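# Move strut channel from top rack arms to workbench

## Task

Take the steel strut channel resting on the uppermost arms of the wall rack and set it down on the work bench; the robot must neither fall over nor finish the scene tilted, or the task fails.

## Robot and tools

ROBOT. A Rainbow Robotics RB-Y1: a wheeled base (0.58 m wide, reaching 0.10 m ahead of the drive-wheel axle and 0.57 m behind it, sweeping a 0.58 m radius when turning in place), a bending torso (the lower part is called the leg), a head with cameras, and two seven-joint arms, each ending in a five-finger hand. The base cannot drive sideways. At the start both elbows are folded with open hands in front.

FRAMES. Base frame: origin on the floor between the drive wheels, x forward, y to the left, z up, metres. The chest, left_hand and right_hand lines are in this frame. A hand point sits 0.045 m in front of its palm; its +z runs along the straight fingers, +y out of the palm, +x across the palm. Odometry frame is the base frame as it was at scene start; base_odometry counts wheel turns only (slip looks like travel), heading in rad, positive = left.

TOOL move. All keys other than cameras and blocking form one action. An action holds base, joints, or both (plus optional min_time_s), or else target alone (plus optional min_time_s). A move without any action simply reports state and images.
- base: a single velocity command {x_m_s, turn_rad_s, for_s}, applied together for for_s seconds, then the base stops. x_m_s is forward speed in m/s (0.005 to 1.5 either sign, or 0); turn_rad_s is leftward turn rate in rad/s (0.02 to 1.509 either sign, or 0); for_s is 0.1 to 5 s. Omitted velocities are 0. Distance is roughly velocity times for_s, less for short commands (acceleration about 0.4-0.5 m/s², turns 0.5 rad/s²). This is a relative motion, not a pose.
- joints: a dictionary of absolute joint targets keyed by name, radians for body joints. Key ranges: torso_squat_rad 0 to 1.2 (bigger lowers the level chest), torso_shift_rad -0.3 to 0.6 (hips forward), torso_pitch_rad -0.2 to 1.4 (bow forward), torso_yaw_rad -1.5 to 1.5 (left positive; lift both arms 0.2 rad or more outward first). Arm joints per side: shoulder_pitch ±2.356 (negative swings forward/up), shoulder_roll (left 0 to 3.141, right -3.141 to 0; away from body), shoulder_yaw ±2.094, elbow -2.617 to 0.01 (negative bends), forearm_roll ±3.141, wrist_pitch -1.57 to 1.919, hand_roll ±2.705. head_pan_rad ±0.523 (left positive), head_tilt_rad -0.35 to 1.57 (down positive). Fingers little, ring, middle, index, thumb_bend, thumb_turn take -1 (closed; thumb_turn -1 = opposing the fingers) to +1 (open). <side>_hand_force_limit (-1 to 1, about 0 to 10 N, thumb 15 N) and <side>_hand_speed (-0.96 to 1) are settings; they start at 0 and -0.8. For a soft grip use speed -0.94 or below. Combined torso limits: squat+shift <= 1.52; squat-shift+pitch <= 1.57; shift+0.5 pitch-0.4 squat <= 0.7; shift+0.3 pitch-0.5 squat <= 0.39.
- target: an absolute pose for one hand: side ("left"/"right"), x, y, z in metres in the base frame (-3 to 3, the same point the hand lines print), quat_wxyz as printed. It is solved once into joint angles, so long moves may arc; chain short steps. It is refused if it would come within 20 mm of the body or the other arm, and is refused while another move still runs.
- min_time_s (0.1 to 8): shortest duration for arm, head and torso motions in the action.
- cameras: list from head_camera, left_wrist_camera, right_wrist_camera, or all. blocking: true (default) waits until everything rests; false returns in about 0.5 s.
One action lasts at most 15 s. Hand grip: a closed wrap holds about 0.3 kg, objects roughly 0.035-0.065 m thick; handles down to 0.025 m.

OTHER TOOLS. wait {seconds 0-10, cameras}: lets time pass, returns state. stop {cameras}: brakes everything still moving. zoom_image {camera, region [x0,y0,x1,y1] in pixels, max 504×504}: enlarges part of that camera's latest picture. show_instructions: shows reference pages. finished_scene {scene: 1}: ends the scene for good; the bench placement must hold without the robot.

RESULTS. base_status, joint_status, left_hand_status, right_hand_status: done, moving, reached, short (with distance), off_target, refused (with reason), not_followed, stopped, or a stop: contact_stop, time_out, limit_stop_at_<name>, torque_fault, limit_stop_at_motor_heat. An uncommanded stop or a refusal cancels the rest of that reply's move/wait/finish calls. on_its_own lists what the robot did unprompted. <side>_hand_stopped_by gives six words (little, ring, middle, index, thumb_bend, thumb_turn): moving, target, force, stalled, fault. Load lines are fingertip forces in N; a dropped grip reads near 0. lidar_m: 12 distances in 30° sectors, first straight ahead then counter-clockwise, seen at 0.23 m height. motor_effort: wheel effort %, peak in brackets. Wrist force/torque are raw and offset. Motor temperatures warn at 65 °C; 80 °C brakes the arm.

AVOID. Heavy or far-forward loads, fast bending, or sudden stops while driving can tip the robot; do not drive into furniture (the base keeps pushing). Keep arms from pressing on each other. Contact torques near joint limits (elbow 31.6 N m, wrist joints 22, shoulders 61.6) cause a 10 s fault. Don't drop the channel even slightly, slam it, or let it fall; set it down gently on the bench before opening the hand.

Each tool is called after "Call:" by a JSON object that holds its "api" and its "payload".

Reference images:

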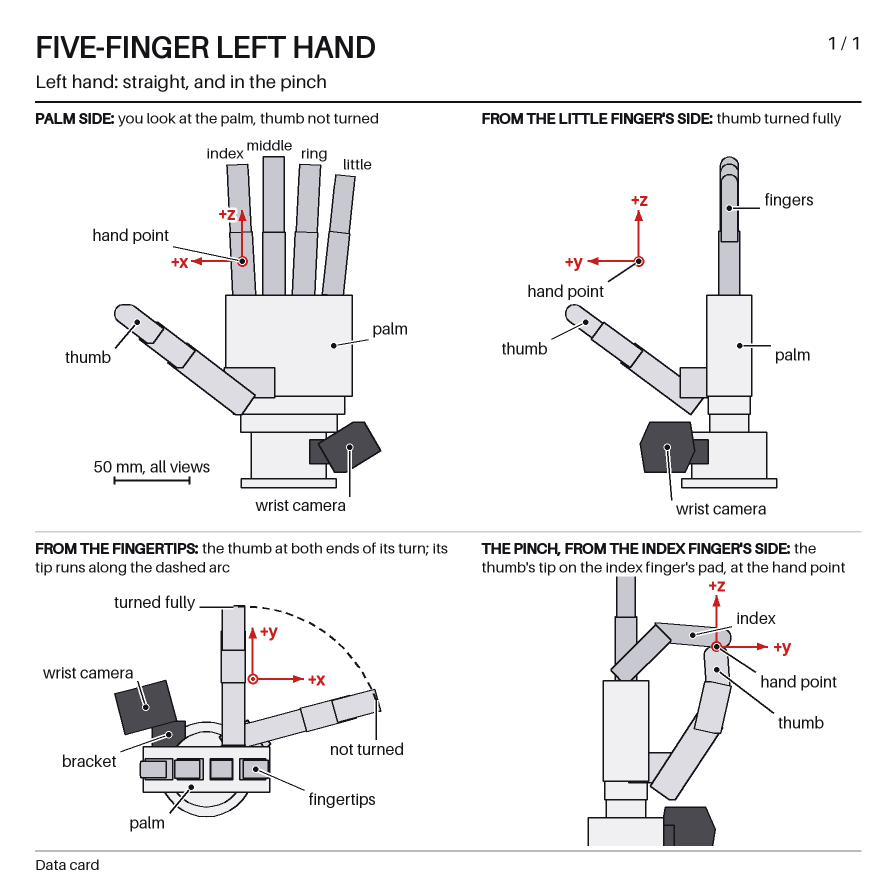

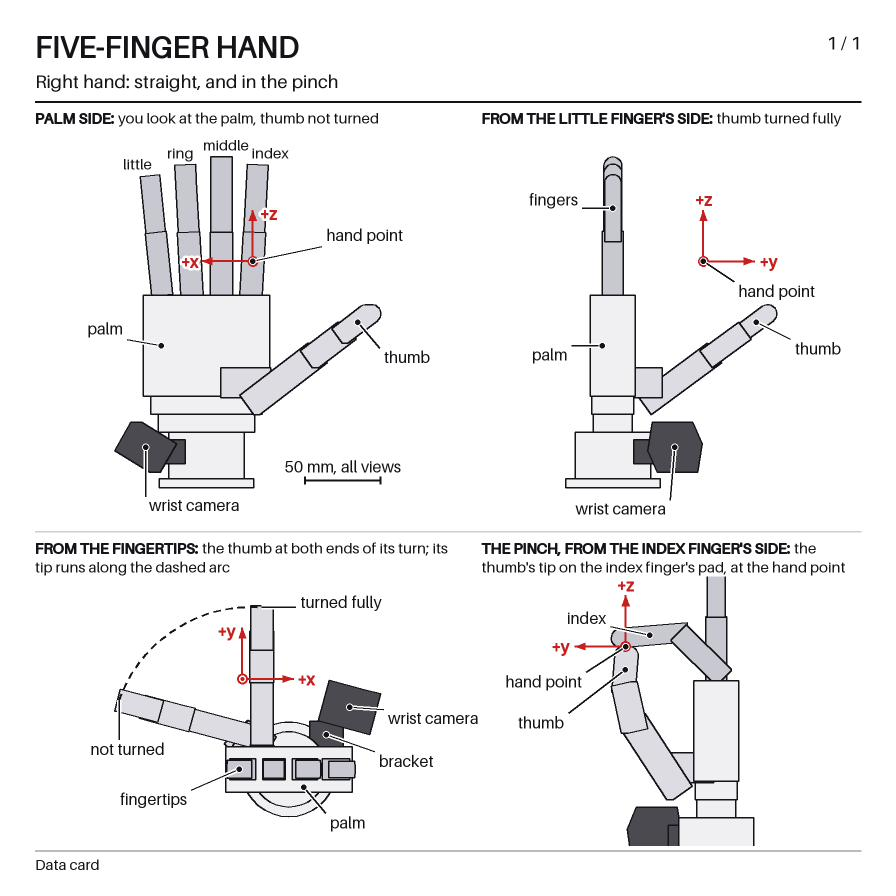

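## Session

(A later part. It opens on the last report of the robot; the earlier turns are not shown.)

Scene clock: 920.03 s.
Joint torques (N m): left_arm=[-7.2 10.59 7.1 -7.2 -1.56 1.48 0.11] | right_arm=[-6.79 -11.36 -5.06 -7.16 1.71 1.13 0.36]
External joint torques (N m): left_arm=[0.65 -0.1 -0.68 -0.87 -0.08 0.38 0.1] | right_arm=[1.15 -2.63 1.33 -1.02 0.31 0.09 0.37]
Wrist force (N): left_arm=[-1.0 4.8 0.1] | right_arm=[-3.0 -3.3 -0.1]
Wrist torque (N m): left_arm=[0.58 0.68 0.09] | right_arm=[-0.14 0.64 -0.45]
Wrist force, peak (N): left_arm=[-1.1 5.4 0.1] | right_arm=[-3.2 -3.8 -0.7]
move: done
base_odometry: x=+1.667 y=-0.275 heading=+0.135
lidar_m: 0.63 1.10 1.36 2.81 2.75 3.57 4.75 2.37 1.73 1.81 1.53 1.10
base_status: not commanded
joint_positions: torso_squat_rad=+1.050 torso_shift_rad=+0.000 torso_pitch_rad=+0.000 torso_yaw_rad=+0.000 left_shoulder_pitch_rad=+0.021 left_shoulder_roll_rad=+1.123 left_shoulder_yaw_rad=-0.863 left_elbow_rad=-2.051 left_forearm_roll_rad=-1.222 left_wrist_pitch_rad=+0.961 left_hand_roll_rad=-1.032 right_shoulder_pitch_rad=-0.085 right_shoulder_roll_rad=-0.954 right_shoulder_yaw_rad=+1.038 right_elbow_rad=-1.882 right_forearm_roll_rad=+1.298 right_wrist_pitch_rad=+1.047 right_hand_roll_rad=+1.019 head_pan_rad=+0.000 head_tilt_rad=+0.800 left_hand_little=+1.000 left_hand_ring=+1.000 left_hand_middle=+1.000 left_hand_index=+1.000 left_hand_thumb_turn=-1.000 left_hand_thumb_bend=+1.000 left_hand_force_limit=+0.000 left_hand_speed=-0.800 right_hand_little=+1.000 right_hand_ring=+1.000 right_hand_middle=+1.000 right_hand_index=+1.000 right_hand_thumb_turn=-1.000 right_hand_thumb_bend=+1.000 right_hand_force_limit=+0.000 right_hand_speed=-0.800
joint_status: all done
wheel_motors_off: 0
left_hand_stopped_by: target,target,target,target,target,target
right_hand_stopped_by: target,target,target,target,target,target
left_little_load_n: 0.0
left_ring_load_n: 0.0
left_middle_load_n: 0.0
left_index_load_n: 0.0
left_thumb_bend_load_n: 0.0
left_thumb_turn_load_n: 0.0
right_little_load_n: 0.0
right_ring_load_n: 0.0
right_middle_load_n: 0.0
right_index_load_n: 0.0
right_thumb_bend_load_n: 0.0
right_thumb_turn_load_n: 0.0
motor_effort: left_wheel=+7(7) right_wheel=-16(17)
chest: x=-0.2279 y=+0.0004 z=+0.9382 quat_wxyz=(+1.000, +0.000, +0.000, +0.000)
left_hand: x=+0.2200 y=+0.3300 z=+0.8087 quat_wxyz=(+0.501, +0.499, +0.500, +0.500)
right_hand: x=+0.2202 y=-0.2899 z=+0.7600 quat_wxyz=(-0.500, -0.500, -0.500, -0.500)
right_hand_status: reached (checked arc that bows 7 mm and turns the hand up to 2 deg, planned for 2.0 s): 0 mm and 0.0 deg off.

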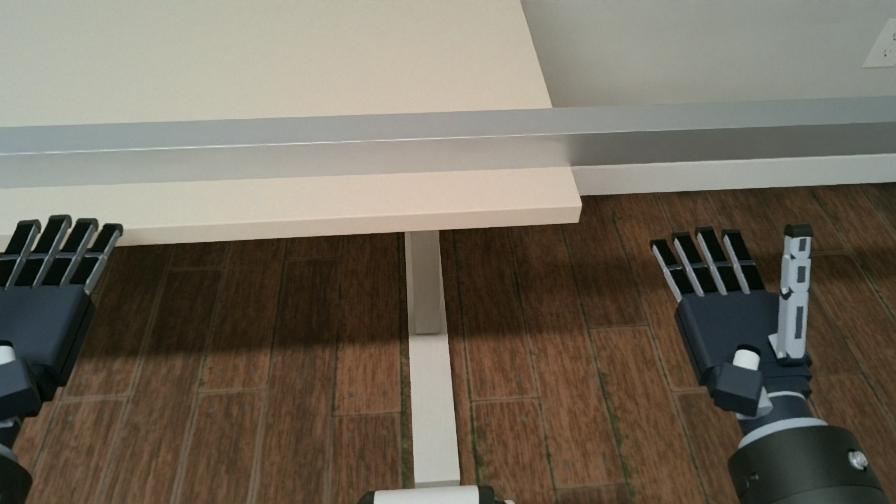

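Call:
{"api": "move", "payload": {"base": {"x_m_s": -0.2, "for_s": 1.0}, "joints": {"head_tilt_rad": 0.6}, "cameras": []}}

Call:
{"api": "move", "payload": {"base": {"turn_rad_s": 0.4, "for_s": 1.5}, "cameras": []}}

Call:
{"api": "move", "payload": {"base": {"x_m_s": -0.25, "for_s": 2.0}, "cameras": []}}

Call:
{"api": "move", "payload": {"base": {"turn_rad_s": -0.4, "for_s": 1.5}, "cameras": ["head_camera"]}}

Scene clock: 931.17 s.
Joint torques (N m): left_arm=[-7.68 10.2 7.37 -6.85 -1.58 1.37 0.2] | right_arm=[-7.26 -11.45 -6.04 -6.95 1.5 1.09 0.36]
External joint torques (N m): left_arm=[0.18 -0.48 -0.41 -0.52 -0.1 0.27 0.19] | right_arm=[0.69 -2.72 0.36 -0.81 0.1 0.05 0.37]
Wrist force (N): left_arm=[-0.8 5.1 0.3] | right_arm=[-3.0 -3.3 -0.1]
Wrist torque (N m): left_arm=[0.63 0.63 0.09] | right_arm=[-0.17 0.66 -0.42]
Wrist force, peak (N): left_arm=[-0.7 5.4 0.1] | right_arm=[-3.3 -3.9 -0.1]
move: done
base_odometry: x=+1.469 y=-0.302 heading=+0.137
lidar_m: 0.83 1.31 1.46 2.80 2.63 4.08 4.55 2.21 1.66 1.67 1.81 1.31
base_status: done (sent for 1 of 1 s)
joint_positions: torso_squat_rad=+1.050 torso_shift_rad=+0.000 torso_pitch_rad=+0.000 torso_yaw_rad=+0.000 left_shoulder_pitch_rad=+0.021 left_shoulder_roll_rad=+1.123 left_shoulder_yaw_rad=-0.863 left_elbow_rad=-2.051 left_forearm_roll_rad=-1.222 left_wrist_pitch_rad=+0.961 left_hand_roll_rad=-1.032 right_shoulder_pitch_rad=-0.084 right_shoulder_roll_rad=-0.955 right_shoulder_yaw_rad=+1.038 right_elbow_rad=-1.882 right_forearm_roll_rad=+1.298 right_wrist_pitch_rad=+1.047 right_hand_roll_rad=+1.019 head_pan_rad=+0.000 head_tilt_rad=+0.600 left_hand_little=+1.000 left_hand_ring=+1.000 left_hand_middle=+1.000 left_hand_index=+1.000 left_hand_thumb_turn=-1.000 left_hand_thumb_bend=+1.000 left_hand_force_limit=+0.000 left_hand_speed=-0.800 right_hand_little=+1.000 right_hand_ring=+1.000 right_hand_middle=+1.000 right_hand_index=+1.000 right_hand_thumb_turn=-1.000 right_hand_thumb_bend=+1.000 right_hand_force_limit=+0.000 right_hand_speed=-0.800
joint_status: all done
wheel_motors_off: 0
left_hand_stopped_by: target,target,target,target,target,target
right_hand_stopped_by: target,target,target,target,target,target
left_little_load_n: 0.0
left_ring_load_n: 0.0
left_middle_load_n: 0.0
left_index_load_n: 0.0
left_thumb_bend_load_n: 0.0
left_thumb_turn_load_n: 0.0
right_little_load_n: 0.0
right_ring_load_n: 0.0
right_middle_load_n: 0.0
right_index_load_n: 0.0
right_thumb_bend_load_n: 0.0
right_thumb_turn_load_n: 0.0
motor_effort: left_wheel=+10(19) right_wheel=-17(57)
chest: x=-0.2280 y=+0.0004 z=+0.9382 quat_wxyz=(+1.000, +0.000, +0.000, +0.000)
left_hand: x=+0.2198 y=+0.3301 z=+0.8087 quat_wxyz=(+0.501, +0.499, +0.500, +0.500)
right_hand: x=+0.2200 y=-0.2899 z=+0.7600 quat_wxyz=(-0.500, -0.500, -0.500, -0.500)

Scene clock: 933.77 s.
Joint torques (N m): left_arm=[-8.02 10.42 7.14 -6.93 -1.49 1.37 0.11] | right_arm=[-7.94 -11.2 -6.05 -6.62 1.58 1.09 0.38]
External joint torques (N m): left_arm=[-0.16 -0.27 -0.64 -0.6 -0.02 0.27 0.1] | right_arm=[0.01 -2.48 0.35 -0.48 0.18 0.04 0.39]
Wrist force (N): left_arm=[-0.8 5.1 0.2] | right_arm=[-3.1 -3.1 -0.4]
Wrist torque (N m): left_arm=[0.62 0.65 0.09] | right_arm=[-0.11 0.66 -0.43]
Wrist force, peak (N): left_arm=[-1.2 5.3 0.7] | right_arm=[-3.6 -3.6 -1.0]
move: done
base_odometry: x=+1.469 y=-0.302 heading=+0.736
lidar_m: 1.33 1.45 2.80 2.63 4.35 4.56 2.18 1.67 1.66 1.67 1.29 0.81
base_status: done (sent for 1.5 of 1.5 s)
joint_positions: torso_squat_rad=+1.050 torso_shift_rad=+0.000 torso_pitch_rad=+0.000 torso_yaw_rad=+0.000 left_shoulder_pitch_rad=+0.021 left_shoulder_roll_rad=+1.123 left_shoulder_yaw_rad=-0.863 left_elbow_rad=-2.051 left_forearm_roll_rad=-1.222 left_wrist_pitch_rad=+0.961 left_hand_roll_rad=-1.032 right_shoulder_pitch_rad=-0.084 right_shoulder_roll_rad=-0.955 right_shoulder_yaw_rad=+1.038 right_elbow_rad=-1.882 right_forearm_roll_rad=+1.298 right_wrist_pitch_rad=+1.047 right_hand_roll_rad=+1.019 head_pan_rad=+0.000 head_tilt_rad=+0.600 left_hand_little=+1.000 left_hand_ring=+1.000 left_hand_middle=+1.000 left_hand_index=+1.000 left_hand_thumb_turn=-1.000 left_hand_thumb_bend=+1.000 left_hand_force_limit=+0.000 left_hand_speed=-0.800 right_hand_little=+1.000 right_hand_ring=+1.000 right_hand_middle=+1.000 right_hand_index=+1.000 right_hand_thumb_turn=-1.000 right_hand_thumb_bend=+1.000 right_hand_force_limit=+0.000 right_hand_speed=-0.800
joint_status: not commanded
wheel_motors_off: 0
left_hand_stopped_by: target,target,target,target,target,target
right_hand_stopped_by: target,target,target,target,target,target
left_little_load_n: 0.0
left_ring_load_n: 0.0
left_middle_load_n: 0.0
left_index_load_n: 0.0
left_thumb_bend_load_n: 0.0
left_thumb_turn_load_n: 0.0
right_little_load_n: 0.0
right_ring_load_n: 0.0
right_middle_load_n: 0.0
right_index_load_n: 0.0
right_thumb_bend_load_n: 0.0
right_thumb_turn_load_n: -0.5
motor_effort: left_wheel=+2(27) right_wheel=+6(48)
chest: x=-0.2280 y=+0.0004 z=+0.9382 quat_wxyz=(+1.000, +0.000, +0.000, +0.000)
left_hand: x=+0.2198 y=+0.3300 z=+0.8087 quat_wxyz=(+0.501, +0.499, +0.500, +0.500)
right_hand: x=+0.2200 y=-0.2899 z=+0.7600 quat_wxyz=(-0.500, -0.500, -0.500, -0.500)

Scene clock: 936.87 s.
Joint torques (N m): left_arm=[-8.43 10.29 7.37 -6.81 -1.5 1.36 0.29] | right_arm=[-7.89 -11.32 -5.64 -6.59 1.4 1.13 0.31]
External joint torques (N m): left_arm=[-0.57 -0.4 -0.41 -0.48 -0.02 0.26 0.28] | right_arm=[0.05 -2.6 0.75 -0.45 0.01 0.09 0.32]
Wrist force (N): left_arm=[-0.9 5.0 0.3] | right_arm=[-3.1 -3.5 -0.3]
Wrist torque (N m): left_arm=[0.61 0.65 0.08] | right_arm=[-0.17 0.66 -0.43]
Wrist force, peak (N): left_arm=[-1.0 5.3 0.6] | right_arm=[-3.2 -3.9 -0.5]
move: done
base_odometry: x=+1.099 y=-0.638 heading=+0.737
lidar_m: 1.79 1.92 2.75 2.81 4.24 4.14 1.70 1.56 1.42 1.13 1.71 1.27
base_status: done (sent for 2 of 2 s)
joint_positions: torso_squat_rad=+1.050 torso_shift_rad=+0.000 torso_pitch_rad=+0.000 torso_yaw_rad=+0.000 left_shoulder_pitch_rad=+0.021 left_shoulder_roll_rad=+1.124 left_shoulder_yaw_rad=-0.863 left_elbow_rad=-2.051 left_forearm_roll_rad=-1.222 left_wrist_pitch_rad=+0.961 left_hand_roll_rad=-1.032 right_shoulder_pitch_rad=-0.084 right_shoulder_roll_rad=-0.955 right_shoulder_yaw_rad=+1.038 right_elbow_rad=-1.882 right_forearm_roll_rad=+1.298 right_wrist_pitch_rad=+1.047 right_hand_roll_rad=+1.019 head_pan_rad=+0.000 head_tilt_rad=+0.600 left_hand_little=+1.000 left_hand_ring=+1.000 left_hand_middle=+1.000 left_hand_index=+1.000 left_hand_thumb_turn=-1.000 left_hand_thumb_bend=+1.000 left_hand_force_limit=+0.000 left_hand_speed=-0.800 right_hand_little=+1.000 right_hand_ring=+1.000 right_hand_middle=+1.000 right_hand_index=+1.000 right_hand_thumb_turn=-1.000 right_hand_thumb_bend=+1.000 right_hand_force_limit=+0.000 right_hand_speed=-0.800
joint_status: not commanded
wheel_motors_off: 0
left_hand_stopped_by: target,target,target,target,target,target
right_hand_stopped_by: target,target,target,target,target,target
left_little_load_n: 0.0
left_ring_load_n: 0.0
left_middle_load_n: 0.0
left_index_load_n: 0.0
left_thumb_bend_load_n: 0.0
left_thumb_turn_load_n: 0.0
right_little_load_n: 0.0
right_ring_load_n: 0.0
right_middle_load_n: 0.0
right_index_load_n: 0.0
right_thumb_bend_load_n: 0.0
right_thumb_turn_load_n: -0.5
motor_effort: left_wheel=+7(28) right_wheel=-5(39)
chest: x=-0.2281 y=+0.0004 z=+0.9382 quat_wxyz=(+1.000, +0.000, +0.000, +0.000)
left_hand: x=+0.2198 y=+0.3300 z=+0.8087 quat_wxyz=(+0.501, +0.499, +0.500, +0.500)
right_hand: x=+0.2200 y=-0.2899 z=+0.7600 quat_wxyz=(-0.500, -0.500, -0.500, -0.500)

Scene clock: 939.53 s.
Joint torques (N m): left_arm=[-7.99 10.35 7.04 -6.84 -1.39 1.13 0.17] | right_arm=[-8.23 -11.16 -6.16 -6.62 1.52 1.18 0.25]
External joint torques (N m): left_arm=[-0.13 -0.33 -0.73 -0.51 0.09 0.03 0.16] | right_arm=[-0.29 -2.44 0.23 -0.48 0.12 0.14 0.25]
Wrist force (N): left_arm=[-0.8 4.9 0.3] | right_arm=[-3.2 -3.4 -0.5]
Wrist torque (N m): left_arm=[0.61 0.64 0.10] | right_arm=[-0.15 0.70 -0.43]
Wrist force, peak (N): left_arm=[-0.9 5.2 0.3] | right_arm=[-3.6 -3.6 -0.6]
move: done
base_odometry: x=+1.099 y=-0.638 heading=+0.138
lidar_m: 1.27 1.74 1.93 2.96 2.75 4.30 4.14 1.70 1.60 0.98 1.12 1.74
base_status: done (sent for 1.5 of 1.5 s)
joint_positions: torso_squat_rad=+1.050 torso_shift_rad=+0.000 torso_pitch_rad=+0.000 torso_yaw_rad=+0.000 left_shoulder_pitch_rad=+0.021 left_shoulder_roll_rad=+1.124 left_shoulder_yaw_rad=-0.863 left_elbow_rad=-2.051 left_forearm_roll_rad=-1.222 left_wrist_pitch_rad=+0.961 left_hand_roll_rad=-1.032 right_shoulder_pitch_rad=-0.084 right_shoulder_roll_rad=-0.955 right_shoulder_yaw_rad=+1.038 right_elbow_rad=-1.882 right_forearm_roll_rad=+1.298 right_wrist_pitch_rad=+1.047 right_hand_roll_rad=+1.019 head_pan_rad=+0.000 head_tilt_rad=+0.600 left_hand_little=+1.000 left_hand_ring=+1.000 left_hand_middle=+1.000 left_hand_index=+1.000 left_hand_thumb_turn=-1.000 left_hand_thumb_bend=+1.000 left_hand_force_limit=+0.000 left_hand_speed=-0.800 right_hand_little=+1.000 right_hand_ring=+1.000 right_hand_middle=+1.000 right_hand_index=+1.000 right_hand_thumb_turn=-1.000 right_hand_thumb_bend=+1.000 right_hand_force_limit=+0.000 right_hand_speed=-0.800
joint_status: not commanded
wheel_motors_off: 0
left_hand_stopped_by: target,target,target,target,target,target
right_hand_stopped_by: target,target,target,target,target,target
left_little_load_n: -0.5
left_ring_load_n: 0.0
left_middle_load_n: 0.0
left_index_load_n: 0.0
left_thumb_bend_load_n: 0.0
left_thumb_turn_load_n: 0.0
right_little_load_n: 0.0
right_ring_load_n: 0.0
right_middle_load_n: 0.0
right_index_load_n: 0.0
right_thumb_bend_load_n: 0.0
right_thumb_turn_load_n: 0.0
motor_effort: left_wheel=+6(23) right_wheel=+0(35)
chest: x=-0.2281 y=+0.0004 z=+0.9382 quat_wxyz=(+1.000, +0.000, +0.000, +0.000)
left_hand: x=+0.2198 y=+0.3300 z=+0.8087 quat_wxyz=(+0.501, +0.499, +0.500, +0.500)
right_hand: x=+0.2200 y=-0.2899 z=+0.7600 quat_wxyz=(-0.500, -0.500, -0.500, -0.500)

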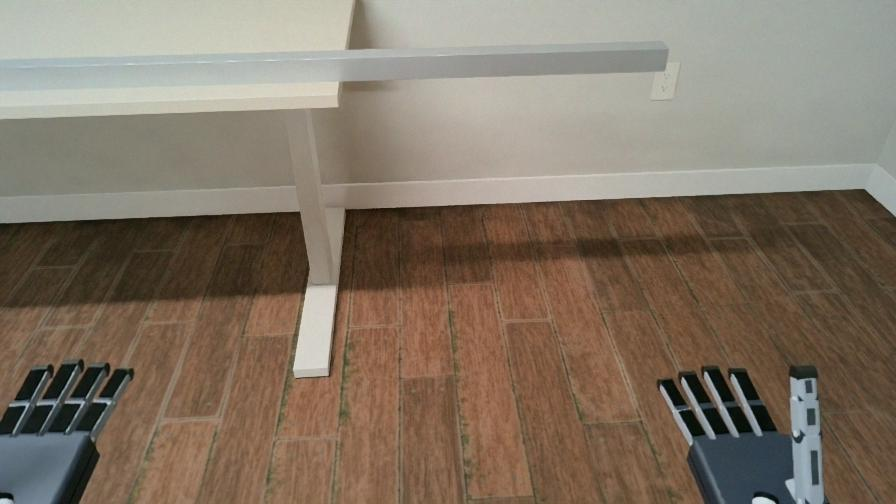

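Call:
{"api": "move", "payload": {"joints": {"right_hand_thumb_turn": 1}, "cameras": [], "blocking": false}}

Call:
{"api": "move", "payload": {"target": {"side": "left", "x": 0.2, "y": 0.35, "z": 0.92, "quat_wxyz": [0.5, 0.5, 0.5, 0.5]}, "min_time_s": 2, "cameras": []}}

Call:
{"api": "move", "payload": {"target": {"side": "right", "x": 0.385, "y": -0.46, "z": 0.785, "quat_wxyz": [0.7071, 0, 0.7071, 0]}, "min_time_s": 3, "cameras": ["all"]}}

Scene clock: 964.93 s.
Joint torques (N m): left_arm=[-8.04 10.88 7.39 -6.9 -1.39 1.31 0.33] | right_arm=[-7.54 -10.88 -5.74 -6.87 1.45 1.01 0.33]
External joint torques (N m): left_arm=[-0.18 0.2 -0.39 -0.57 0.09 0.21 0.32] | right_arm=[0.41 -2.15 0.66 -0.73 0.05 -0.03 0.34]
Wrist force (N): left_arm=[-1.0 5.0 0.0] | right_arm=[-3.2 -3.4 -0.8]
Wrist torque (N m): left_arm=[0.62 0.66 0.07] | right_arm=[-0.13 0.68 -0.42]
Wrist force, peak (N): left_arm=[-0.8 5.3 0.6] | right_arm=[-3.5 -3.6 -0.5]
move: moving
base_odometry: x=+1.099 y=-0.638 heading=+0.138
lidar_m: 1.27 1.74 1.92 2.98 2.75 4.31 4.14 1.70 1.60 0.98 1.11 1.74
base_status: not commanded
joint_positions: torso_squat_rad=+1.050 torso_shift_rad=+0.000 torso_pitch_rad=+0.000 torso_yaw_rad=+0.000 left_shoulder_pitch_rad=+0.021 left_shoulder_roll_rad=+1.124 left_shoulder_yaw_rad=-0.863 left_elbow_rad=-2.051 left_forearm_roll_rad=-1.222 left_wrist_pitch_rad=+0.961 left_hand_roll_rad=-1.032 right_shoulder_pitch_rad=-0.084 right_shoulder_roll_rad=-0.955 right_shoulder_yaw_rad=+1.038 right_elbow_rad=-1.882 right_forearm_roll_rad=+1.298 right_wrist_pitch_rad=+1.047 right_hand_roll_rad=+1.019 head_pan_rad=+0.000 head_tilt_rad=+0.600 left_hand_little=+1.000 left_hand_ring=+1.000 left_hand_middle=+1.000 left_hand_index=+1.000 left_hand_thumb_turn=-1.000 left_hand_thumb_bend=+1.000 left_hand_force_limit=+0.000 left_hand_speed=-0.800 right_hand_little=+1.000 right_hand_ring=+1.000 right_hand_middle=+1.000 right_hand_index=+1.000 right_hand_thumb_turn=-0.833 right_hand_thumb_bend=+1.000 right_hand_force_limit=+0.000 right_hand_speed=-0.800
joint_status: right_hand_thumb_turn moving
wheel_motors_off: 0
left_hand_stopped_by: target,target,target,target,target,target
right_hand_stopped_by: target,target,target,target,target,moving
left_little_load_n: 0.0
left_ring_load_n: 0.0
left_middle_load_n: 0.0
left_index_load_n: 0.0
left_thumb_bend_load_n: 0.0
left_thumb_turn_load_n: 0.0
right_little_load_n: 0.0
right_ring_load_n: 0.0
right_middle_load_n: 0.0
right_index_load_n: 0.0
right_thumb_bend_load_n: 0.0
right_thumb_turn_load_n: 0.0
motor_effort: left_wheel=+6(6) right_wheel=+1(1)
chest: x=-0.2281 y=+0.0004 z=+0.9382 quat_wxyz=(+1.000, +0.000, +0.000, +0.000)
left_hand: x=+0.2198 y=+0.3300 z=+0.8087 quat_wxyz=(+0.501, +0.499, +0.500, +0.500)
right_hand: x=+0.2200 y=-0.2899 z=+0.7600 quat_wxyz=(-0.500, -0.500, -0.500, -0.500)

Scene clock: 964.97 s.
Joint torques (N m): left_arm=[-7.88 10.38 7.74 -6.74 -1.48 1.23 0.21] | right_arm=[-7.83 -11.07 -5.8 -6.77 1.48 1.14 0.33]
External joint torques (N m): left_arm=[-0.02 -0.3 -0.04 -0.41 0 0.12 0.2] | right_arm=[0.11 -2.35 0.59 -0.63 0.08 0.1 0.34]
Wrist force (N): left_arm=[-1.1 4.6 0.2] | right_arm=[-3.4 -3.5 -0.5]
Wrist torque (N m): left_arm=[0.54 0.68 0.10] | right_arm=[-0.14 0.69 -0.46]
Wrist force, peak (N): left_arm=[-1.1 4.6 0.2] | right_arm=[-3.4 -3.5 -0.5]
earlier move: moving
move: refused
base_odometry: x=+1.099 y=-0.638 heading=+0.138
lidar_m: 1.27 1.75 1.91 2.97 2.75 4.31 4.15 1.68 1.60 0.98 1.12 1.75
base_status: not commanded
joint_positions: torso_squat_rad=+1.050 torso_shift_rad=+0.000 torso_pitch_rad=+0.000 torso_yaw_rad=+0.000 left_shoulder_pitch_rad=+0.021 left_shoulder_roll_rad=+1.124 left_shoulder_yaw_rad=-0.863 left_elbow_rad=-2.051 left_forearm_roll_rad=-1.222 left_wrist_pitch_rad=+0.961 left_hand_roll_rad=-1.032 right_shoulder_pitch_rad=-0.084 right_shoulder_roll_rad=-0.955 right_shoulder_yaw_rad=+1.038 right_elbow_rad=-1.882 right_forearm_roll_rad=+1.298 right_wrist_pitch_rad=+1.047 right_hand_roll_rad=+1.019 head_pan_rad=+0.000 head_tilt_rad=+0.600 left_hand_little=+1.000 left_hand_ring=+1.000 left_hand_middle=+1.000 left_hand_index=+1.000 left_hand_thumb_turn=-1.000 left_hand_thumb_bend=+1.000 left_hand_force_limit=+0.000 left_hand_speed=-0.800 right_hand_little=+1.000 right_hand_ring=+1.000 right_hand_middle=+1.000 right_hand_index=+1.000 right_hand_thumb_turn=-0.820 right_hand_thumb_bend=+1.000 right_hand_force_limit=+0.000 right_hand_speed=-0.800
joint_status: right_hand_thumb_turn moving
wheel_motors_off: 0
left_hand_stopped_by: target,target,target,target,target,target
right_hand_stopped_by: target,target,target,target,target,moving
left_little_load_n: 0.0
left_ring_load_n: 0.0
left_middle_load_n: 0.0
left_index_load_n: 0.0
left_thumb_bend_load_n: 0.0
left_thumb_turn_load_n: 0.0
right_little_load_n: 0.0
right_ring_load_n: 0.0
right_middle_load_n: 0.0
right_index_load_n: 0.0
right_thumb_bend_load_n: 0.0
right_thumb_turn_load_n: 0.0
motor_effort: left_wheel=+6(6) right_wheel=+1(1)
chest: x=-0.2281 y=+0.0004 z=+0.9382 quat_wxyz=(+1.000, +0.000, +0.000, +0.000)
left_hand: x=+0.2198 y=+0.3300 z=+0.8087 quat_wxyz=(+0.501, +0.499, +0.500, +0.500)
left_hand_status: refused: the robot was not at rest, so the target was not started. Send it again once the robot is at rest.
right_hand: x=+0.2200 y=-0.2899 z=+0.7600 quat_wxyz=(-0.500, -0.500, -0.500, -0.500)

not run: a stop that you did not command came earlier in this reply.

Call:
{"api": "wait", "payload": {"seconds": 4, "cameras": []}}

Call:
{"api": "move", "payload": {"target": {"side": "left", "x": 0.2, "y": 0.35, "z": 0.92, "quat_wxyz": [0.5, 0.5, 0.5, 0.5]}, "min_time_s": 2, "cameras": []}}

Call:
{"api": "move", "payload": {"target": {"side": "right", "x": 0.385, "y": -0.46, "z": 0.785, "quat_wxyz": [0.7071, 0, 0.7071, 0]}, "min_time_s": 3, "cameras": ["all"]}}

Scene clock: 970.07 s.
Joint torques (N m): left_arm=[-7.84 10.32 7.36 -6.81 -1.39 1.39 0.05] | right_arm=[-8.11 -11.48 -5.94 -6.5 1.53 1.08 0.39]
External joint torques (N m): left_arm=[0.02 -0.37 -0.42 -0.48 0.09 0.28 0.04] | right_arm=[-0.16 -2.74 0.45 -0.37 0.13 0.04 0.39]
Wrist force (N): left_arm=[-1.0 5.0 0.1] | right_arm=[-3.1 -3.4 -0.4]
Wrist torque (N m): left_arm=[0.61 0.68 0.09] | right_arm=[-0.15 0.69 -0.42]
Wrist force, peak (N): left_arm=[-0.7 5.5 0.2] | right_arm=[-3.5 -3.5 -0.4]
earlier move: done
base_odometry: x=+1.099 y=-0.638 heading=+0.138
lidar_m: 1.28 1.74 1.93 2.99 2.74 4.30 4.15 1.70 1.58 0.98 1.11 1.74
base_status: not commanded
joint_positions: torso_squat_rad=+1.050 torso_shift_rad=+0.000 torso_pitch_rad=+0.000 torso_yaw_rad=+0.000 left_shoulder_pitch_rad=+0.021 left_shoulder_roll_rad=+1.124 left_shoulder_yaw_rad=-0.863 left_elbow_rad=-2.051 left_forearm_roll_rad=-1.222 left_wrist_pitch_rad=+0.961 left_hand_roll_rad=-1.032 right_shoulder_pitch_rad=-0.084 right_shoulder_roll_rad=-0.955 right_shoulder_yaw_rad=+1.038 right_elbow_rad=-1.882 right_forearm_roll_rad=+1.298 right_wrist_pitch_rad=+1.047 right_hand_roll_rad=+1.019 head_pan_rad=+0.000 head_tilt_rad=+0.600 left_hand_little=+1.000 left_hand_ring=+1.000 left_hand_middle=+1.000 left_hand_index=+1.000 left_hand_thumb_turn=-1.000 left_hand_thumb_bend=+1.000 left_hand_force_limit=+0.000 left_hand_speed=-0.800 right_hand_little=+1.000 right_hand_ring=+1.000 right_hand_middle=+1.000 right_hand_index=+1.000 right_hand_thumb_turn=+1.000 right_hand_thumb_bend=+1.000 right_hand_force_limit=+0.000 right_hand_speed=-0.800
joint_status: all done
wheel_motors_off: 0
left_hand_stopped_by: target,target,target,target,target,target
right_hand_stopped_by: target,target,target,target,target,target
left_little_load_n: 0.0
left_ring_load_n: 0.0
left_middle_load_n: 0.0
left_index_load_n: 0.0
left_thumb_bend_load_n: -0.5
left_thumb_turn_load_n: 0.0
right_little_load_n: 0.0
right_ring_load_n: 0.0
right_middle_load_n: 0.0
right_index_load_n: 0.0
right_thumb_bend_load_n: 0.0
right_thumb_turn_load_n: 0.0
motor_effort: left_wheel=+6(6) right_wheel=+0(2)
chest: x=-0.2281 y=+0.0004 z=+0.9382 quat_wxyz=(+1.000, +0.000, +0.000, +0.000)
left_hand: x=+0.2198 y=+0.3300 z=+0.8087 quat_wxyz=(+0.501, +0.499, +0.500, +0.500)
right_hand: x=+0.2200 y=-0.2899 z=+0.7600 quat_wxyz=(-0.500, -0.500, -0.500, -0.500)
wait: 1.00 of 4 s (the move ended)

Scene clock: 972.40 s.
Joint torques (N m): left_arm=[-6.28 12.06 9.95 -5.61 -1.39 1.29 -0.29] | right_arm=[-8.21 -11.39 -5.85 -6.68 1.51 1.08 0.31]
External joint torques (N m): left_arm=[0.82 -0.05 1.84 -0.98 0.23 0.26 -0.3] | right_arm=[-0.26 -2.65 0.54 -0.55 0.1 0.04 0.31]
Wrist force (N): left_arm=[-0.9 4.8 0.3] | right_arm=[-3.0 -3.3 -0.5]
Wrist torque (N m): left_arm=[0.57 0.66 -0.01] | right_arm=[-0.13 0.62 -0.42]
Wrist force, peak (N): left_arm=[-1.0 5.3 0.2] | right_arm=[-3.6 -3.5 -0.9]
move: done
base_odometry: x=+1.099 y=-0.638 heading=+0.138
lidar_m: 1.26 1.75 1.94 2.98 2.74 4.30 4.15 1.71 1.59 0.99 1.12 1.75
base_status: not commanded
joint_positions: torso_squat_rad=+1.050 torso_shift_rad=+0.000 torso_pitch_rad=+0.000 torso_yaw_rad=+0.000 left_shoulder_pitch_rad=+0.103 left_shoulder_roll_rad=+1.526 left_shoulder_yaw_rad=-0.686 left_elbow_rad=-2.446 left_forearm_roll_rad=-0.935 left_wrist_pitch_rad=+1.064 left_hand_roll_rad=-1.071 right_shoulder_pitch_rad=-0.084 right_shoulder_roll_rad=-0.955 right_shoulder_yaw_rad=+1.038 right_elbow_rad=-1.882 right_forearm_roll_rad=+1.298 right_wrist_pitch_rad=+1.047 right_hand_roll_rad=+1.019 head_pan_rad=+0.000 head_tilt_rad=+0.600 left_hand_little=+1.000 left_hand_ring=+1.000 left_hand_middle=+1.000 left_hand_index=+1.000 left_hand_thumb_turn=-1.000 left_hand_thumb_bend=+1.000 left_hand_force_limit=+0.000 left_hand_speed=-0.800 right_hand_little=+1.000 right_hand_ring=+1.000 right_hand_middle=+1.000 right_hand_index=+1.000 right_hand_thumb_turn=+1.000 right_hand_thumb_bend=+1.000 right_hand_force_limit=+0.000 right_hand_speed=-0.800
joint_status: all done
wheel_motors_off: 0
left_hand_stopped_by: target,target,target,target,target,target
right_hand_stopped_by: target,target,target,target,target,target
left_little_load_n: 0.0
left_ring_load_n: 0.0
left_middle_load_n: 0.0
left_index_load_n: 0.0
left_thumb_bend_load_n: 0.0
left_thumb_turn_load_n: 0.0
right_little_load_n: 0.0
right_ring_load_n: 0.0
right_middle_load_n: 0.0
right_index_load_n: 0.0
right_thumb_bend_load_n: 0.0
right_thumb_turn_load_n: 0.0
motor_effort: left_wheel=+6(6) right_wheel=+1(2)
chest: x=-0.2281 y=+0.0004 z=+0.9382 quat_wxyz=(+1.000, +0.000, +0.000, +0.000)
left_hand: x=+0.2000 y=+0.3499 z=+0.9200 quat_wxyz=(+0.500, +0.500, +0.500, +0.500)
left_hand_status: reached (checked arc that bows 18 mm and turns the hand up to 2 deg, planned for 2.0 s): 0 mm and 0.0 deg off.
right_hand: x=+0.2200 y=-0.2899 z=+0.7600 quat_wxyz=(-0.500, -0.500, -0.500, -0.500)

Scene clock: 975.73 s.
Joint torques (N m): left_arm=[-6.19 11.98 9.96 -5.72 -1.41 1.28 -0.43] | right_arm=[-16.38 -20 -5.16 2.97 -0.42 1.54 0.18]
External joint torques (N m): left_arm=[0.91 -0.12 1.85 -1.09 0.21 0.25 -0.43] | right_arm=[-0.28 -3.17 1.26 1.04 0.18 -0.32 0.2]
Wrist force (N): left_arm=[-0.7 4.9 0.2] | right_arm=[2.2 3.0 -0.4]
Wrist torque (N m): left_arm=[0.59 0.61 -0.02] | right_arm=[0.35 0.33 0.14]
Wrist force, peak (N): left_arm=[-0.8 5.2 0.4] | right_arm=[-3.0 -3.7 -0.6]
move: done
base_odometry: x=+1.099 y=-0.638 heading=+0.138
lidar_m: 1.26 1.74 1.93 2.99 2.76 4.30 4.14 1.70 1.60 0.98 1.11 1.73
base_status: not commanded
joint_positions: torso_squat_rad=+1.050 torso_shift_rad=+0.000 torso_pitch_rad=+0.000 torso_yaw_rad=+0.000 left_shoulder_pitch_rad=+0.103 left_shoulder_roll_rad=+1.526 left_shoulder_yaw_rad=-0.686 left_elbow_rad=-2.446 left_forearm_roll_rad=-0.935 left_wrist_pitch_rad=+1.064 left_hand_roll_rad=-1.071 right_shoulder_pitch_rad=-0.644 right_shoulder_roll_rad=-1.050 right_shoulder_yaw_rad=+1.228 right_elbow_rad=-0.711 right_forearm_roll_rad=+1.847 right_wrist_pitch_rad=+0.699 right_hand_roll_rad=+1.198 head_pan_rad=+0.000 head_tilt_rad=+0.600 left_hand_little=+1.000 left_hand_ring=+1.000 left_hand_middle=+1.000 left_hand_index=+1.000 left_hand_thumb_turn=-1.000 left_hand_thumb_bend=+1.000 left_hand_force_limit=+0.000 left_hand_speed=-0.800 right_hand_little=+1.000 right_hand_ring=+1.000 right_hand_middle=+1.000 right_hand_index=+1.000 right_hand_thumb_turn=+1.000 right_hand_thumb_bend=+1.000 right_hand_force_limit=+0.000 right_hand_speed=-0.800
joint_status: all done
wheel_motors_off: 0
left_hand_stopped_by: target,target,target,target,target,target
right_hand_stopped_by: target,target,target,target,target,target
left_little_load_n: 0.0
left_ring_load_n: 0.0
left_middle_load_n: 0.0
left_index_load_n: 0.0
left_thumb_bend_load_n: 0.0
left_thumb_turn_load_n: 0.0
right_little_load_n: 0.0
right_ring_load_n: 0.0
right_middle_load_n: 0.0
right_index_load_n: -0.5
right_thumb_bend_load_n: 0.0
right_thumb_turn_load_n: 0.0
motor_effort: left_wheel=+6(6) right_wheel=+1(1)
chest: x=-0.2281 y=+0.0004 z=+0.9382 quat_wxyz=(+1.000, +0.000, +0.000, +0.000)
left_hand: x=+0.2000 y=+0.3499 z=+0.9200 quat_wxyz=(+0.500, +0.500, +0.500, +0.500)
right_hand: x=+0.3848 y=-0.4591 z=+0.7850 quat_wxyz=(-0.706, -0.002, -0.709, +0.002)
right_hand_status: reached (checked arc that bows 46 mm and turns the hand up to 90 deg, planned for 3.0 s): 1 mm and 0.4 deg off.
pictures: head_camera, left_wrist_camera, right_wrist_camera

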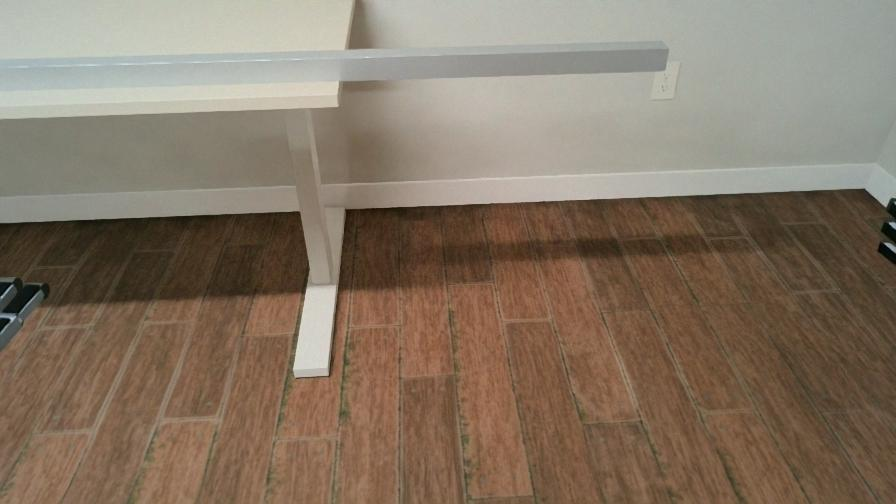

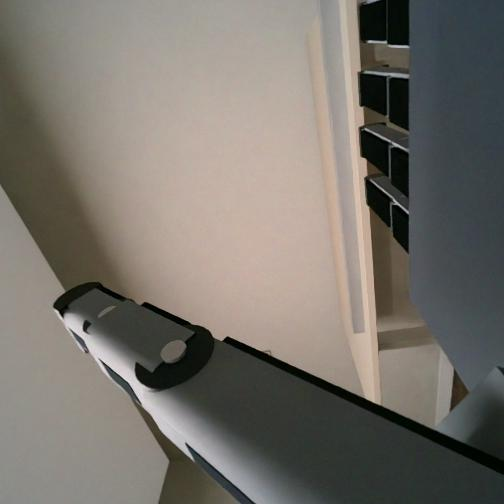

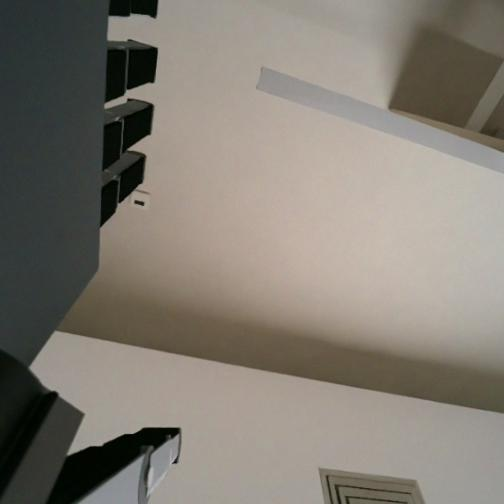

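Call:
{"api": "move", "payload": {"base": {"x_m_s": 0.2, "for_s": 2.5}, "cameras": ["head_camera", "right_wrist_camera"]}}

Scene clock: 985.17 s.
Joint torques (N m): left_arm=[-7.28 11.59 10 -5.35 -1.5 1.22 -0.19] | right_arm=[-15.58 -19.6 -5.27 2.77 -0.47 1.6 0.19]
External joint torques (N m): left_arm=[-0.19 -0.52 1.89 -0.72 0.12 0.19 -0.2] | right_arm=[0.52 -2.77 1.14 0.84 0.13 -0.26 0.21]
Wrist force (N): left_arm=[-1.0 5.0 0.3] | right_arm=[2.5 2.8 -0.3]
Wrist torque (N m): left_arm=[0.60 0.68 -0.02] | right_arm=[0.35 0.29 0.13]
Wrist force, peak (N): left_arm=[-1.1 5.2 0.4] | right_arm=[2.8 3.3 -0.4]
move: done
base_odometry: x=+1.594 y=-0.570 heading=+0.138
lidar_m: 1.17 0.78 1.65 3.09 2.93 3.94 4.64 2.11 1.12 1.05 1.56 1.22
base_status: done (sent for 2.5 of 2.5 s)
joint_positions: torso_squat_rad=+1.050 torso_shift_rad=+0.000 torso_pitch_rad=+0.000 torso_yaw_rad=+0.000 left_shoulder_pitch_rad=+0.103 left_shoulder_roll_rad=+1.526 left_shoulder_yaw_rad=-0.686 left_elbow_rad=-2.446 left_forearm_roll_rad=-0.935 left_wrist_pitch_rad=+1.064 left_hand_roll_rad=-1.071 right_shoulder_pitch_rad=-0.645 right_shoulder_roll_rad=-1.050 right_shoulder_yaw_rad=+1.228 right_elbow_rad=-0.711 right_forearm_roll_rad=+1.847 right_wrist_pitch_rad=+0.699 right_hand_roll_rad=+1.198 head_pan_rad=+0.000 head_tilt_rad=+0.600 left_hand_little=+1.000 left_hand_ring=+1.000 left_hand_middle=+1.000 left_hand_index=+1.000 left_hand_thumb_turn=-1.000 left_hand_thumb_bend=+1.000 left_hand_force_limit=+0.000 left_hand_speed=-0.800 right_hand_little=+1.000 right_hand_ring=+1.000 right_hand_middle=+1.000 right_hand_index=+1.000 right_hand_thumb_turn=+1.000 right_hand_thumb_bend=+1.000 right_hand_force_limit=+0.000 right_hand_speed=-0.800
joint_status: not commanded
wheel_motors_off: 0
left_hand_stopped_by: target,target,target,target,target,target
right_hand_stopped_by: target,target,target,target,target,target
left_little_load_n: 0.0
left_ring_load_n: 0.0
left_middle_load_n: 0.0
left_index_load_n: 0.0
left_thumb_bend_load_n: 0.0
left_thumb_turn_load_n: -0.5
right_little_load_n: 0.0
right_ring_load_n: 0.0
right_middle_load_n: 0.0
right_index_load_n: 0.0
right_thumb_bend_load_n: 0.0
right_thumb_turn_load_n: 0.0
motor_effort: left_wheel=-1(27) right_wheel=-3(39)
chest: x=-0.2279 y=+0.0004 z=+0.9382 quat_wxyz=(+1.000, +0.000, +0.000, +0.000)
left_hand: x=+0.2001 y=+0.3499 z=+0.9199 quat_wxyz=(+0.500, +0.500, +0.500, +0.500)
right_hand: x=+0.3849 y=-0.4591 z=+0.7850 quat_wxyz=(-0.705, -0.002, -0.709, +0.002)

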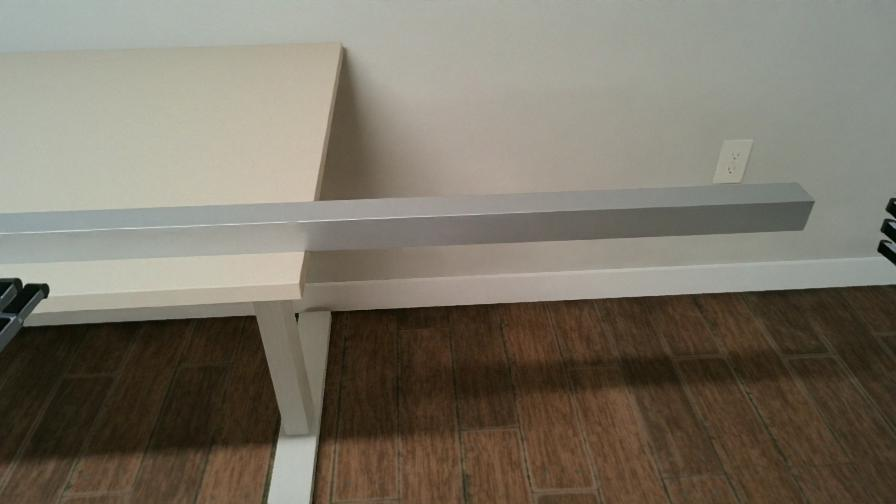

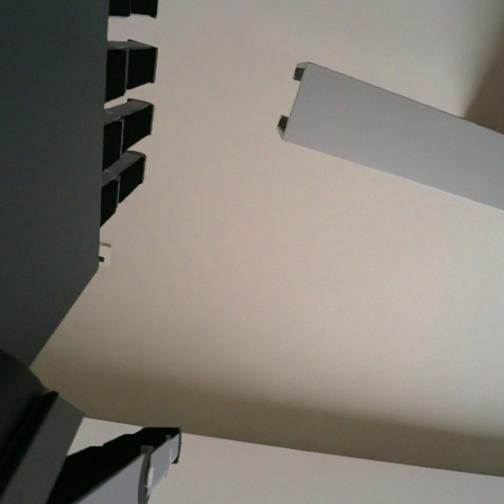

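Call:
{"api": "move", "payload": {"base": {"x_m_s": 0.1, "for_s": 1.5}, "joints": {"head_tilt_rad": 0.8}, "cameras": ["head_camera", "right_wrist_camera"]}}

Scene clock: 993.97 s.
Joint torques (N m): left_arm=[-7.18 11.69 9.68 -5.09 -1.48 1.24 -0.23] | right_arm=[-16.05 -19.12 -5.69 2.49 -0.48 1.76 0.27]
External joint torques (N m): left_arm=[-0.09 -0.42 1.57 -0.46 0.14 0.21 -0.24] | right_arm=[0.05 -2.29 0.72 0.55 0.13 -0.1 0.29]
Wrist force (N): left_arm=[-1.2 5.0 0.2] | right_arm=[2.7 3.0 -0.5]
Wrist torque (N m): left_arm=[0.61 0.67 -0.03] | right_arm=[0.37 0.27 0.14]
Wrist force, peak (N): left_arm=[-1.1 5.2 0.6] | right_arm=[2.7 3.0 -1.1]
move: done
base_odometry: x=+1.743 y=-0.549 heading=+0.138
lidar_m: 1.02 0.65 1.47 3.09 2.99 3.80 4.79 2.18 1.59 1.10 1.48 1.08
base_status: done (sent for 1.5 of 1.5 s)
joint_positions: torso_squat_rad=+1.050 torso_shift_rad=+0.000 torso_pitch_rad=+0.000 torso_yaw_rad=+0.000 left_shoulder_pitch_rad=+0.103 left_shoulder_roll_rad=+1.526 left_shoulder_yaw_rad=-0.686 left_elbow_rad=-2.446 left_forearm_roll_rad=-0.935 left_wrist_pitch_rad=+1.064 left_hand_roll_rad=-1.071 right_shoulder_pitch_rad=-0.644 right_shoulder_roll_rad=-1.050 right_shoulder_yaw_rad=+1.229 right_elbow_rad=-0.711 right_forearm_roll_rad=+1.847 right_wrist_pitch_rad=+0.699 right_hand_roll_rad=+1.198 head_pan_rad=+0.000 head_tilt_rad=+0.800 left_hand_little=+1.000 left_hand_ring=+1.000 left_hand_middle=+1.000 left_hand_index=+1.000 left_hand_thumb_turn=-1.000 left_hand_thumb_bend=+1.000 left_hand_force_limit=+0.000 left_hand_speed=-0.800 right_hand_little=+1.000 right_hand_ring=+1.000 right_hand_middle=+1.000 right_hand_index=+1.000 right_hand_thumb_turn=+1.000 right_hand_thumb_bend=+1.000 right_hand_force_limit=+0.000 right_hand_speed=-0.800
joint_status: all done
wheel_motors_off: 0
left_hand_stopped_by: target,target,target,target,target,target
right_hand_stopped_by: target,target,target,target,target,target
left_little_load_n: 0.0
left_ring_load_n: 0.0
left_middle_load_n: 0.0
left_index_load_n: 0.0
left_thumb_bend_load_n: 0.0
left_thumb_turn_load_n: 0.0
right_little_load_n: 0.0
right_ring_load_n: 0.0
right_middle_load_n: 0.0
right_index_load_n: 0.0
right_thumb_bend_load_n: 0.0
right_thumb_turn_load_n: 0.0
motor_effort: left_wheel=+2(25) right_wheel=-7(41)
chest: x=-0.2279 y=+0.0004 z=+0.9382 quat_wxyz=(+1.000, +0.000, +0.000, +0.000)
left_hand: x=+0.2001 y=+0.3499 z=+0.9199 quat_wxyz=(+0.500, +0.500, +0.500, +0.500)
right_hand: x=+0.3849 y=-0.4592 z=+0.7850 quat_wxyz=(-0.705, -0.002, -0.709, +0.002)

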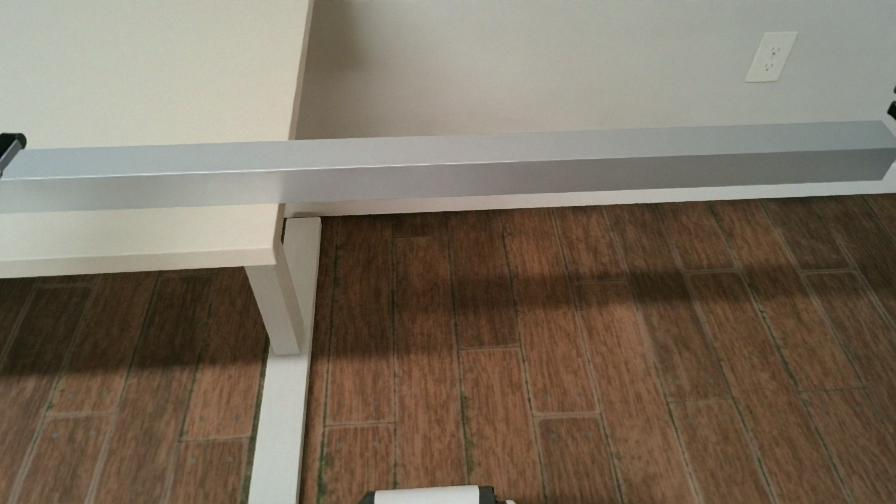

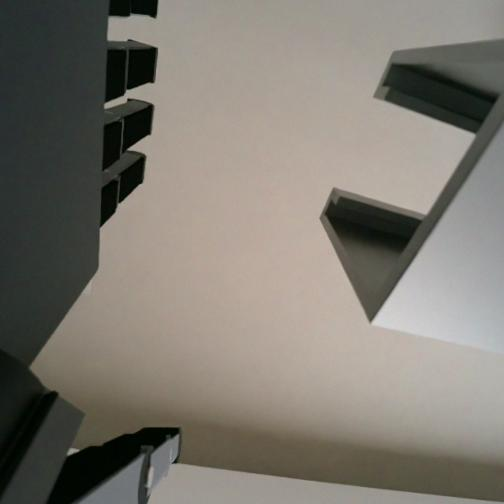

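Call:
{"api": "move", "payload": {"target": {"side": "right", "x": 0.375, "y": -0.4, "z": 0.79, "quat_wxyz": [0.7071, 0, 0.7071, 0]}, "min_time_s": 2, "cameras": ["head_camera", "right_wrist_camera"]}}

Call:
{"api": "move", "payload": {"target": {"side": "right", "x": 0.375, "y": -0.37, "z": 0.79, "quat_wxyz": [0.7071, 0, 0.7071, 0]}, "min_time_s": 2, "cameras": ["head_camera", "right_wrist_camera"]}}

Scene clock: 1016.00 s.
Joint torques (N m): left_arm=[-6.91 11.25 9.95 -4.96 -1.53 1.25 -0.07] | right_arm=[-13.82 -19.66 -8.76 -1.16 -0.31 1.65 0.25]
External joint torques (N m): left_arm=[0.18 -0.86 1.84 -0.33 0.09 0.22 -0.08] | right_arm=[1.15 -3.54 -0.12 -0.83 -0.25 -0.33 0.27]
Wrist force (N): left_arm=[-0.8 4.8 0.1] | right_arm=[2.6 2.6 -0.2]
Wrist torque (N m): left_arm=[0.58 0.63 -0.02] | right_arm=[0.30 0.26 0.15]
Wrist force, peak (N): left_arm=[-0.8 5.3 0.3] | right_arm=[3.5 -5.2 -0.9]
move: done
base_odometry: x=+1.743 y=-0.549 heading=+0.138
lidar_m: 1.02 0.64 1.46 3.09 3.00 3.78 4.79 2.16 1.59 1.09 1.49 1.08
base_status: not commanded
joint_positions: torso_squat_rad=+1.050 torso_shift_rad=+0.000 torso_pitch_rad=+0.000 torso_yaw_rad=+0.000 left_shoulder_pitch_rad=+0.103 left_shoulder_roll_rad=+1.526 left_shoulder_yaw_rad=-0.686 left_elbow_rad=-2.446 left_forearm_roll_rad=-0.935 left_wrist_pitch_rad=+1.065 left_hand_roll_rad=-1.071 right_shoulder_pitch_rad=-0.519 right_shoulder_roll_rad=-1.136 right_shoulder_yaw_rad=+1.062 right_elbow_rad=-1.133 right_forearm_roll_rad=+1.568 right_wrist_pitch_rad=+0.629 right_hand_roll_rad=+1.667 head_pan_rad=+0.000 head_tilt_rad=+0.800 left_hand_little=+1.000 left_hand_ring=+1.000 left_hand_middle=+1.000 left_hand_index=+1.000 left_hand_thumb_turn=-1.000 left_hand_thumb_bend=+1.000 left_hand_force_limit=+0.000 left_hand_speed=-0.800 right_hand_little=+1.000 right_hand_ring=+1.000 right_hand_middle=+1.000 right_hand_index=+1.000 right_hand_thumb_turn=+1.000 right_hand_thumb_bend=+1.000 right_hand_force_limit=+0.000 right_hand_speed=-0.800
joint_status: all done
wheel_motors_off: 0
left_hand_stopped_by: target,target,target,target,target,target
right_hand_stopped_by: target,target,target,target,target,target
left_little_load_n: 0.0
left_ring_load_n: 0.0
left_middle_load_n: 0.0
left_index_load_n: 0.0
left_thumb_bend_load_n: 0.0
left_thumb_turn_load_n: 0.0
right_little_load_n: 0.0
right_ring_load_n: 0.0
right_middle_load_n: 0.0
right_index_load_n: 0.0
right_thumb_bend_load_n: 0.0
right_thumb_turn_load_n: 0.0
motor_effort: left_wheel=+2(2) right_wheel=-7(8)
chest: x=-0.2279 y=+0.0004 z=+0.9382 quat_wxyz=(+1.000, +0.000, +0.000, +0.000)
left_hand: x=+0.2001 y=+0.3499 z=+0.9199 quat_wxyz=(+0.500, +0.500, +0.500, +0.500)
right_hand: x=+0.3750 y=-0.3997 z=+0.7896 quat_wxyz=(-0.707, +0.002, -0.707, -0.002)
right_hand_status: reached (checked arc that bows 10 mm and turns the hand up to 2 deg, planned for 2.0 s): 0 mm and 0.3 deg off.

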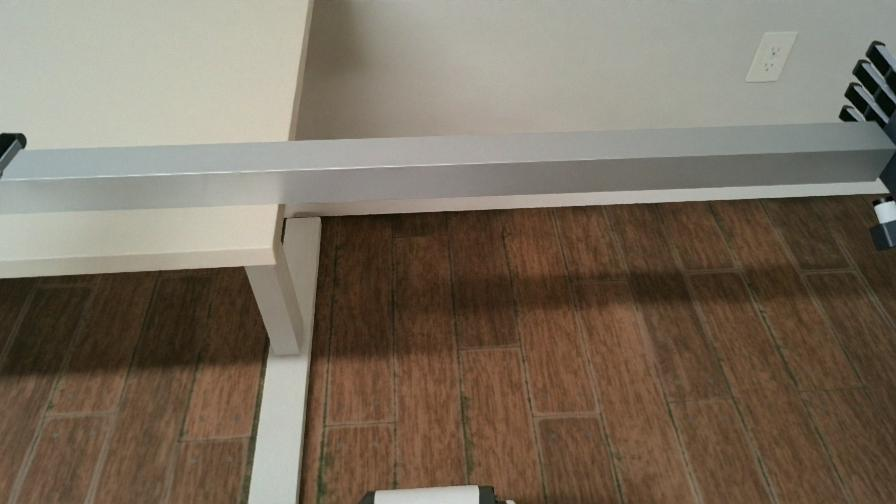

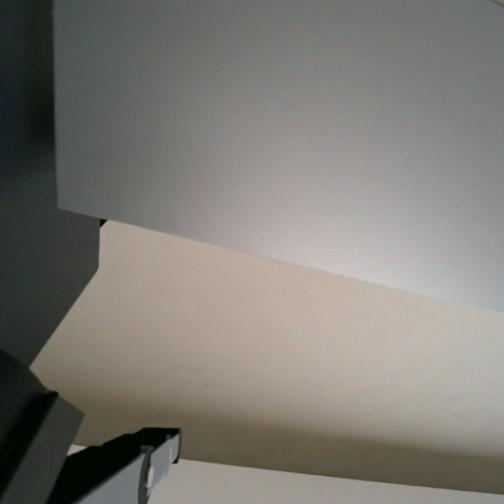

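Scene clock: 1018.33 s.
Joint torques (N m): left_arm=[-7.12 11.74 9.94 -5.32 -1.46 1.21 -0.26] | right_arm=[-14.08 -13.12 -8.98 -4 0.4 1.21 0.25]
External joint torques (N m): left_arm=[-0.03 -0.37 1.83 -0.69 0.16 0.18 -0.27] | right_arm=[0.79 2.24 0.08 -2.84 0.24 -0.7 0.27]
Wrist force (N): left_arm=[-1.3 4.7 0.2] | right_arm=[1.8 -1.8 -0.1]
Wrist torque (N m): left_arm=[0.56 0.73 -0.05] | right_arm=[0.14 0.29 -0.05]
Wrist force, peak (N): left_arm=[-0.9 5.2 0.3] | right_arm=[2.7 -3.9 0.0]
move: done
base_odometry: x=+1.743 y=-0.549 heading=+0.138
lidar_m: 1.02 0.64 1.47 3.09 3.00 3.80 4.80 2.19 1.50 1.10 1.48 1.06
base_status: not commanded
joint_positions: torso_squat_rad=+1.050 torso_shift_rad=+0.000 torso_pitch_rad=+0.000 torso_yaw_rad=+0.000 left_shoulder_pitch_rad=+0.103 left_shoulder_roll_rad=+1.526 left_shoulder_yaw_rad=-0.686 left_elbow_rad=-2.446 left_forearm_roll_rad=-0.935 left_wrist_pitch_rad=+1.065 left_hand_roll_rad=-1.071 right_shoulder_pitch_rad=-0.489 right_shoulder_roll_rad=-1.125 right_shoulder_yaw_rad=+1.014 right_elbow_rad=-1.248 right_forearm_roll_rad=+1.438 right_wrist_pitch_rad=+0.621 right_hand_roll_rad=+1.867 head_pan_rad=+0.000 head_tilt_rad=+0.800 left_hand_little=+1.000 left_hand_ring=+1.000 left_hand_middle=+1.000 left_hand_index=+1.000 left_hand_thumb_turn=-1.000 left_hand_thumb_bend=+1.000 left_hand_force_limit=+0.000 left_hand_speed=-0.800 right_hand_little=+1.000 right_hand_ring=+1.000 right_hand_middle=+1.000 right_hand_index=+1.000 right_hand_thumb_turn=+1.000 right_hand_thumb_bend=+1.000 right_hand_force_limit=+0.000 right_hand_speed=-0.800
joint_status: all done
wheel_motors_off: 0
left_hand_stopped_by: target,target,target,target,target,target
right_hand_stopped_by: target,target,target,target,target,target
left_little_load_n: 0.0
left_ring_load_n: 0.0
left_middle_load_n: 0.0
left_index_load_n: 0.0
left_thumb_bend_load_n: 0.0
left_thumb_turn_load_n: 0.0
right_little_load_n: 0.0
right_ring_load_n: 0.0
right_middle_load_n: 0.0
right_index_load_n: 0.0
right_thumb_bend_load_n: -0.5
right_thumb_turn_load_n: -0.5
motor_effort: left_wheel=+2(2) right_wheel=-7(8)
chest: x=-0.2279 y=+0.0004 z=+0.9382 quat_wxyz=(+1.000, +0.000, +0.000, +0.000)
left_hand: x=+0.2002 y=+0.3499 z=+0.9199 quat_wxyz=(+0.500, +0.500, +0.500, +0.500)
right_hand: x=+0.3749 y=-0.3707 z=+0.7899 quat_wxyz=(-0.708, +0.002, -0.707, -0.001)
right_hand_status: reached (checked arc that bows 1 mm and turns the hand up to 1 deg, planned for 2.0 s): 1 mm and 0.3 deg off.

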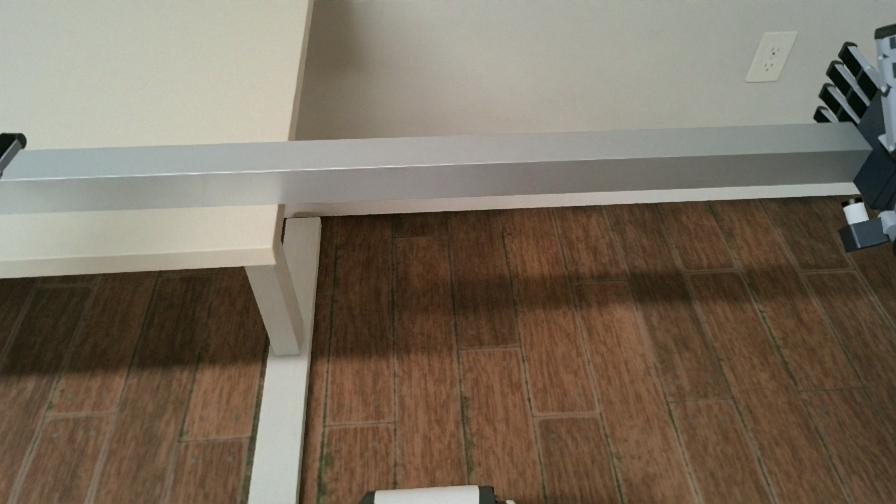

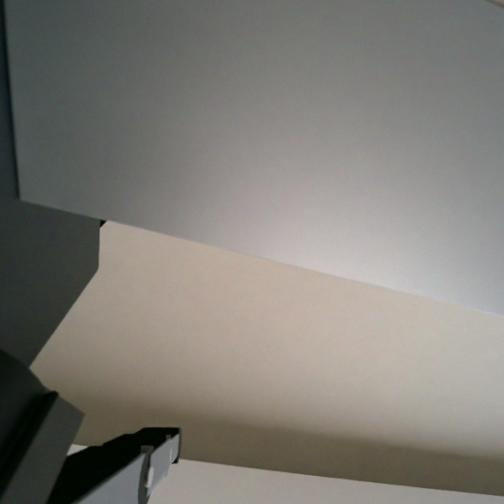

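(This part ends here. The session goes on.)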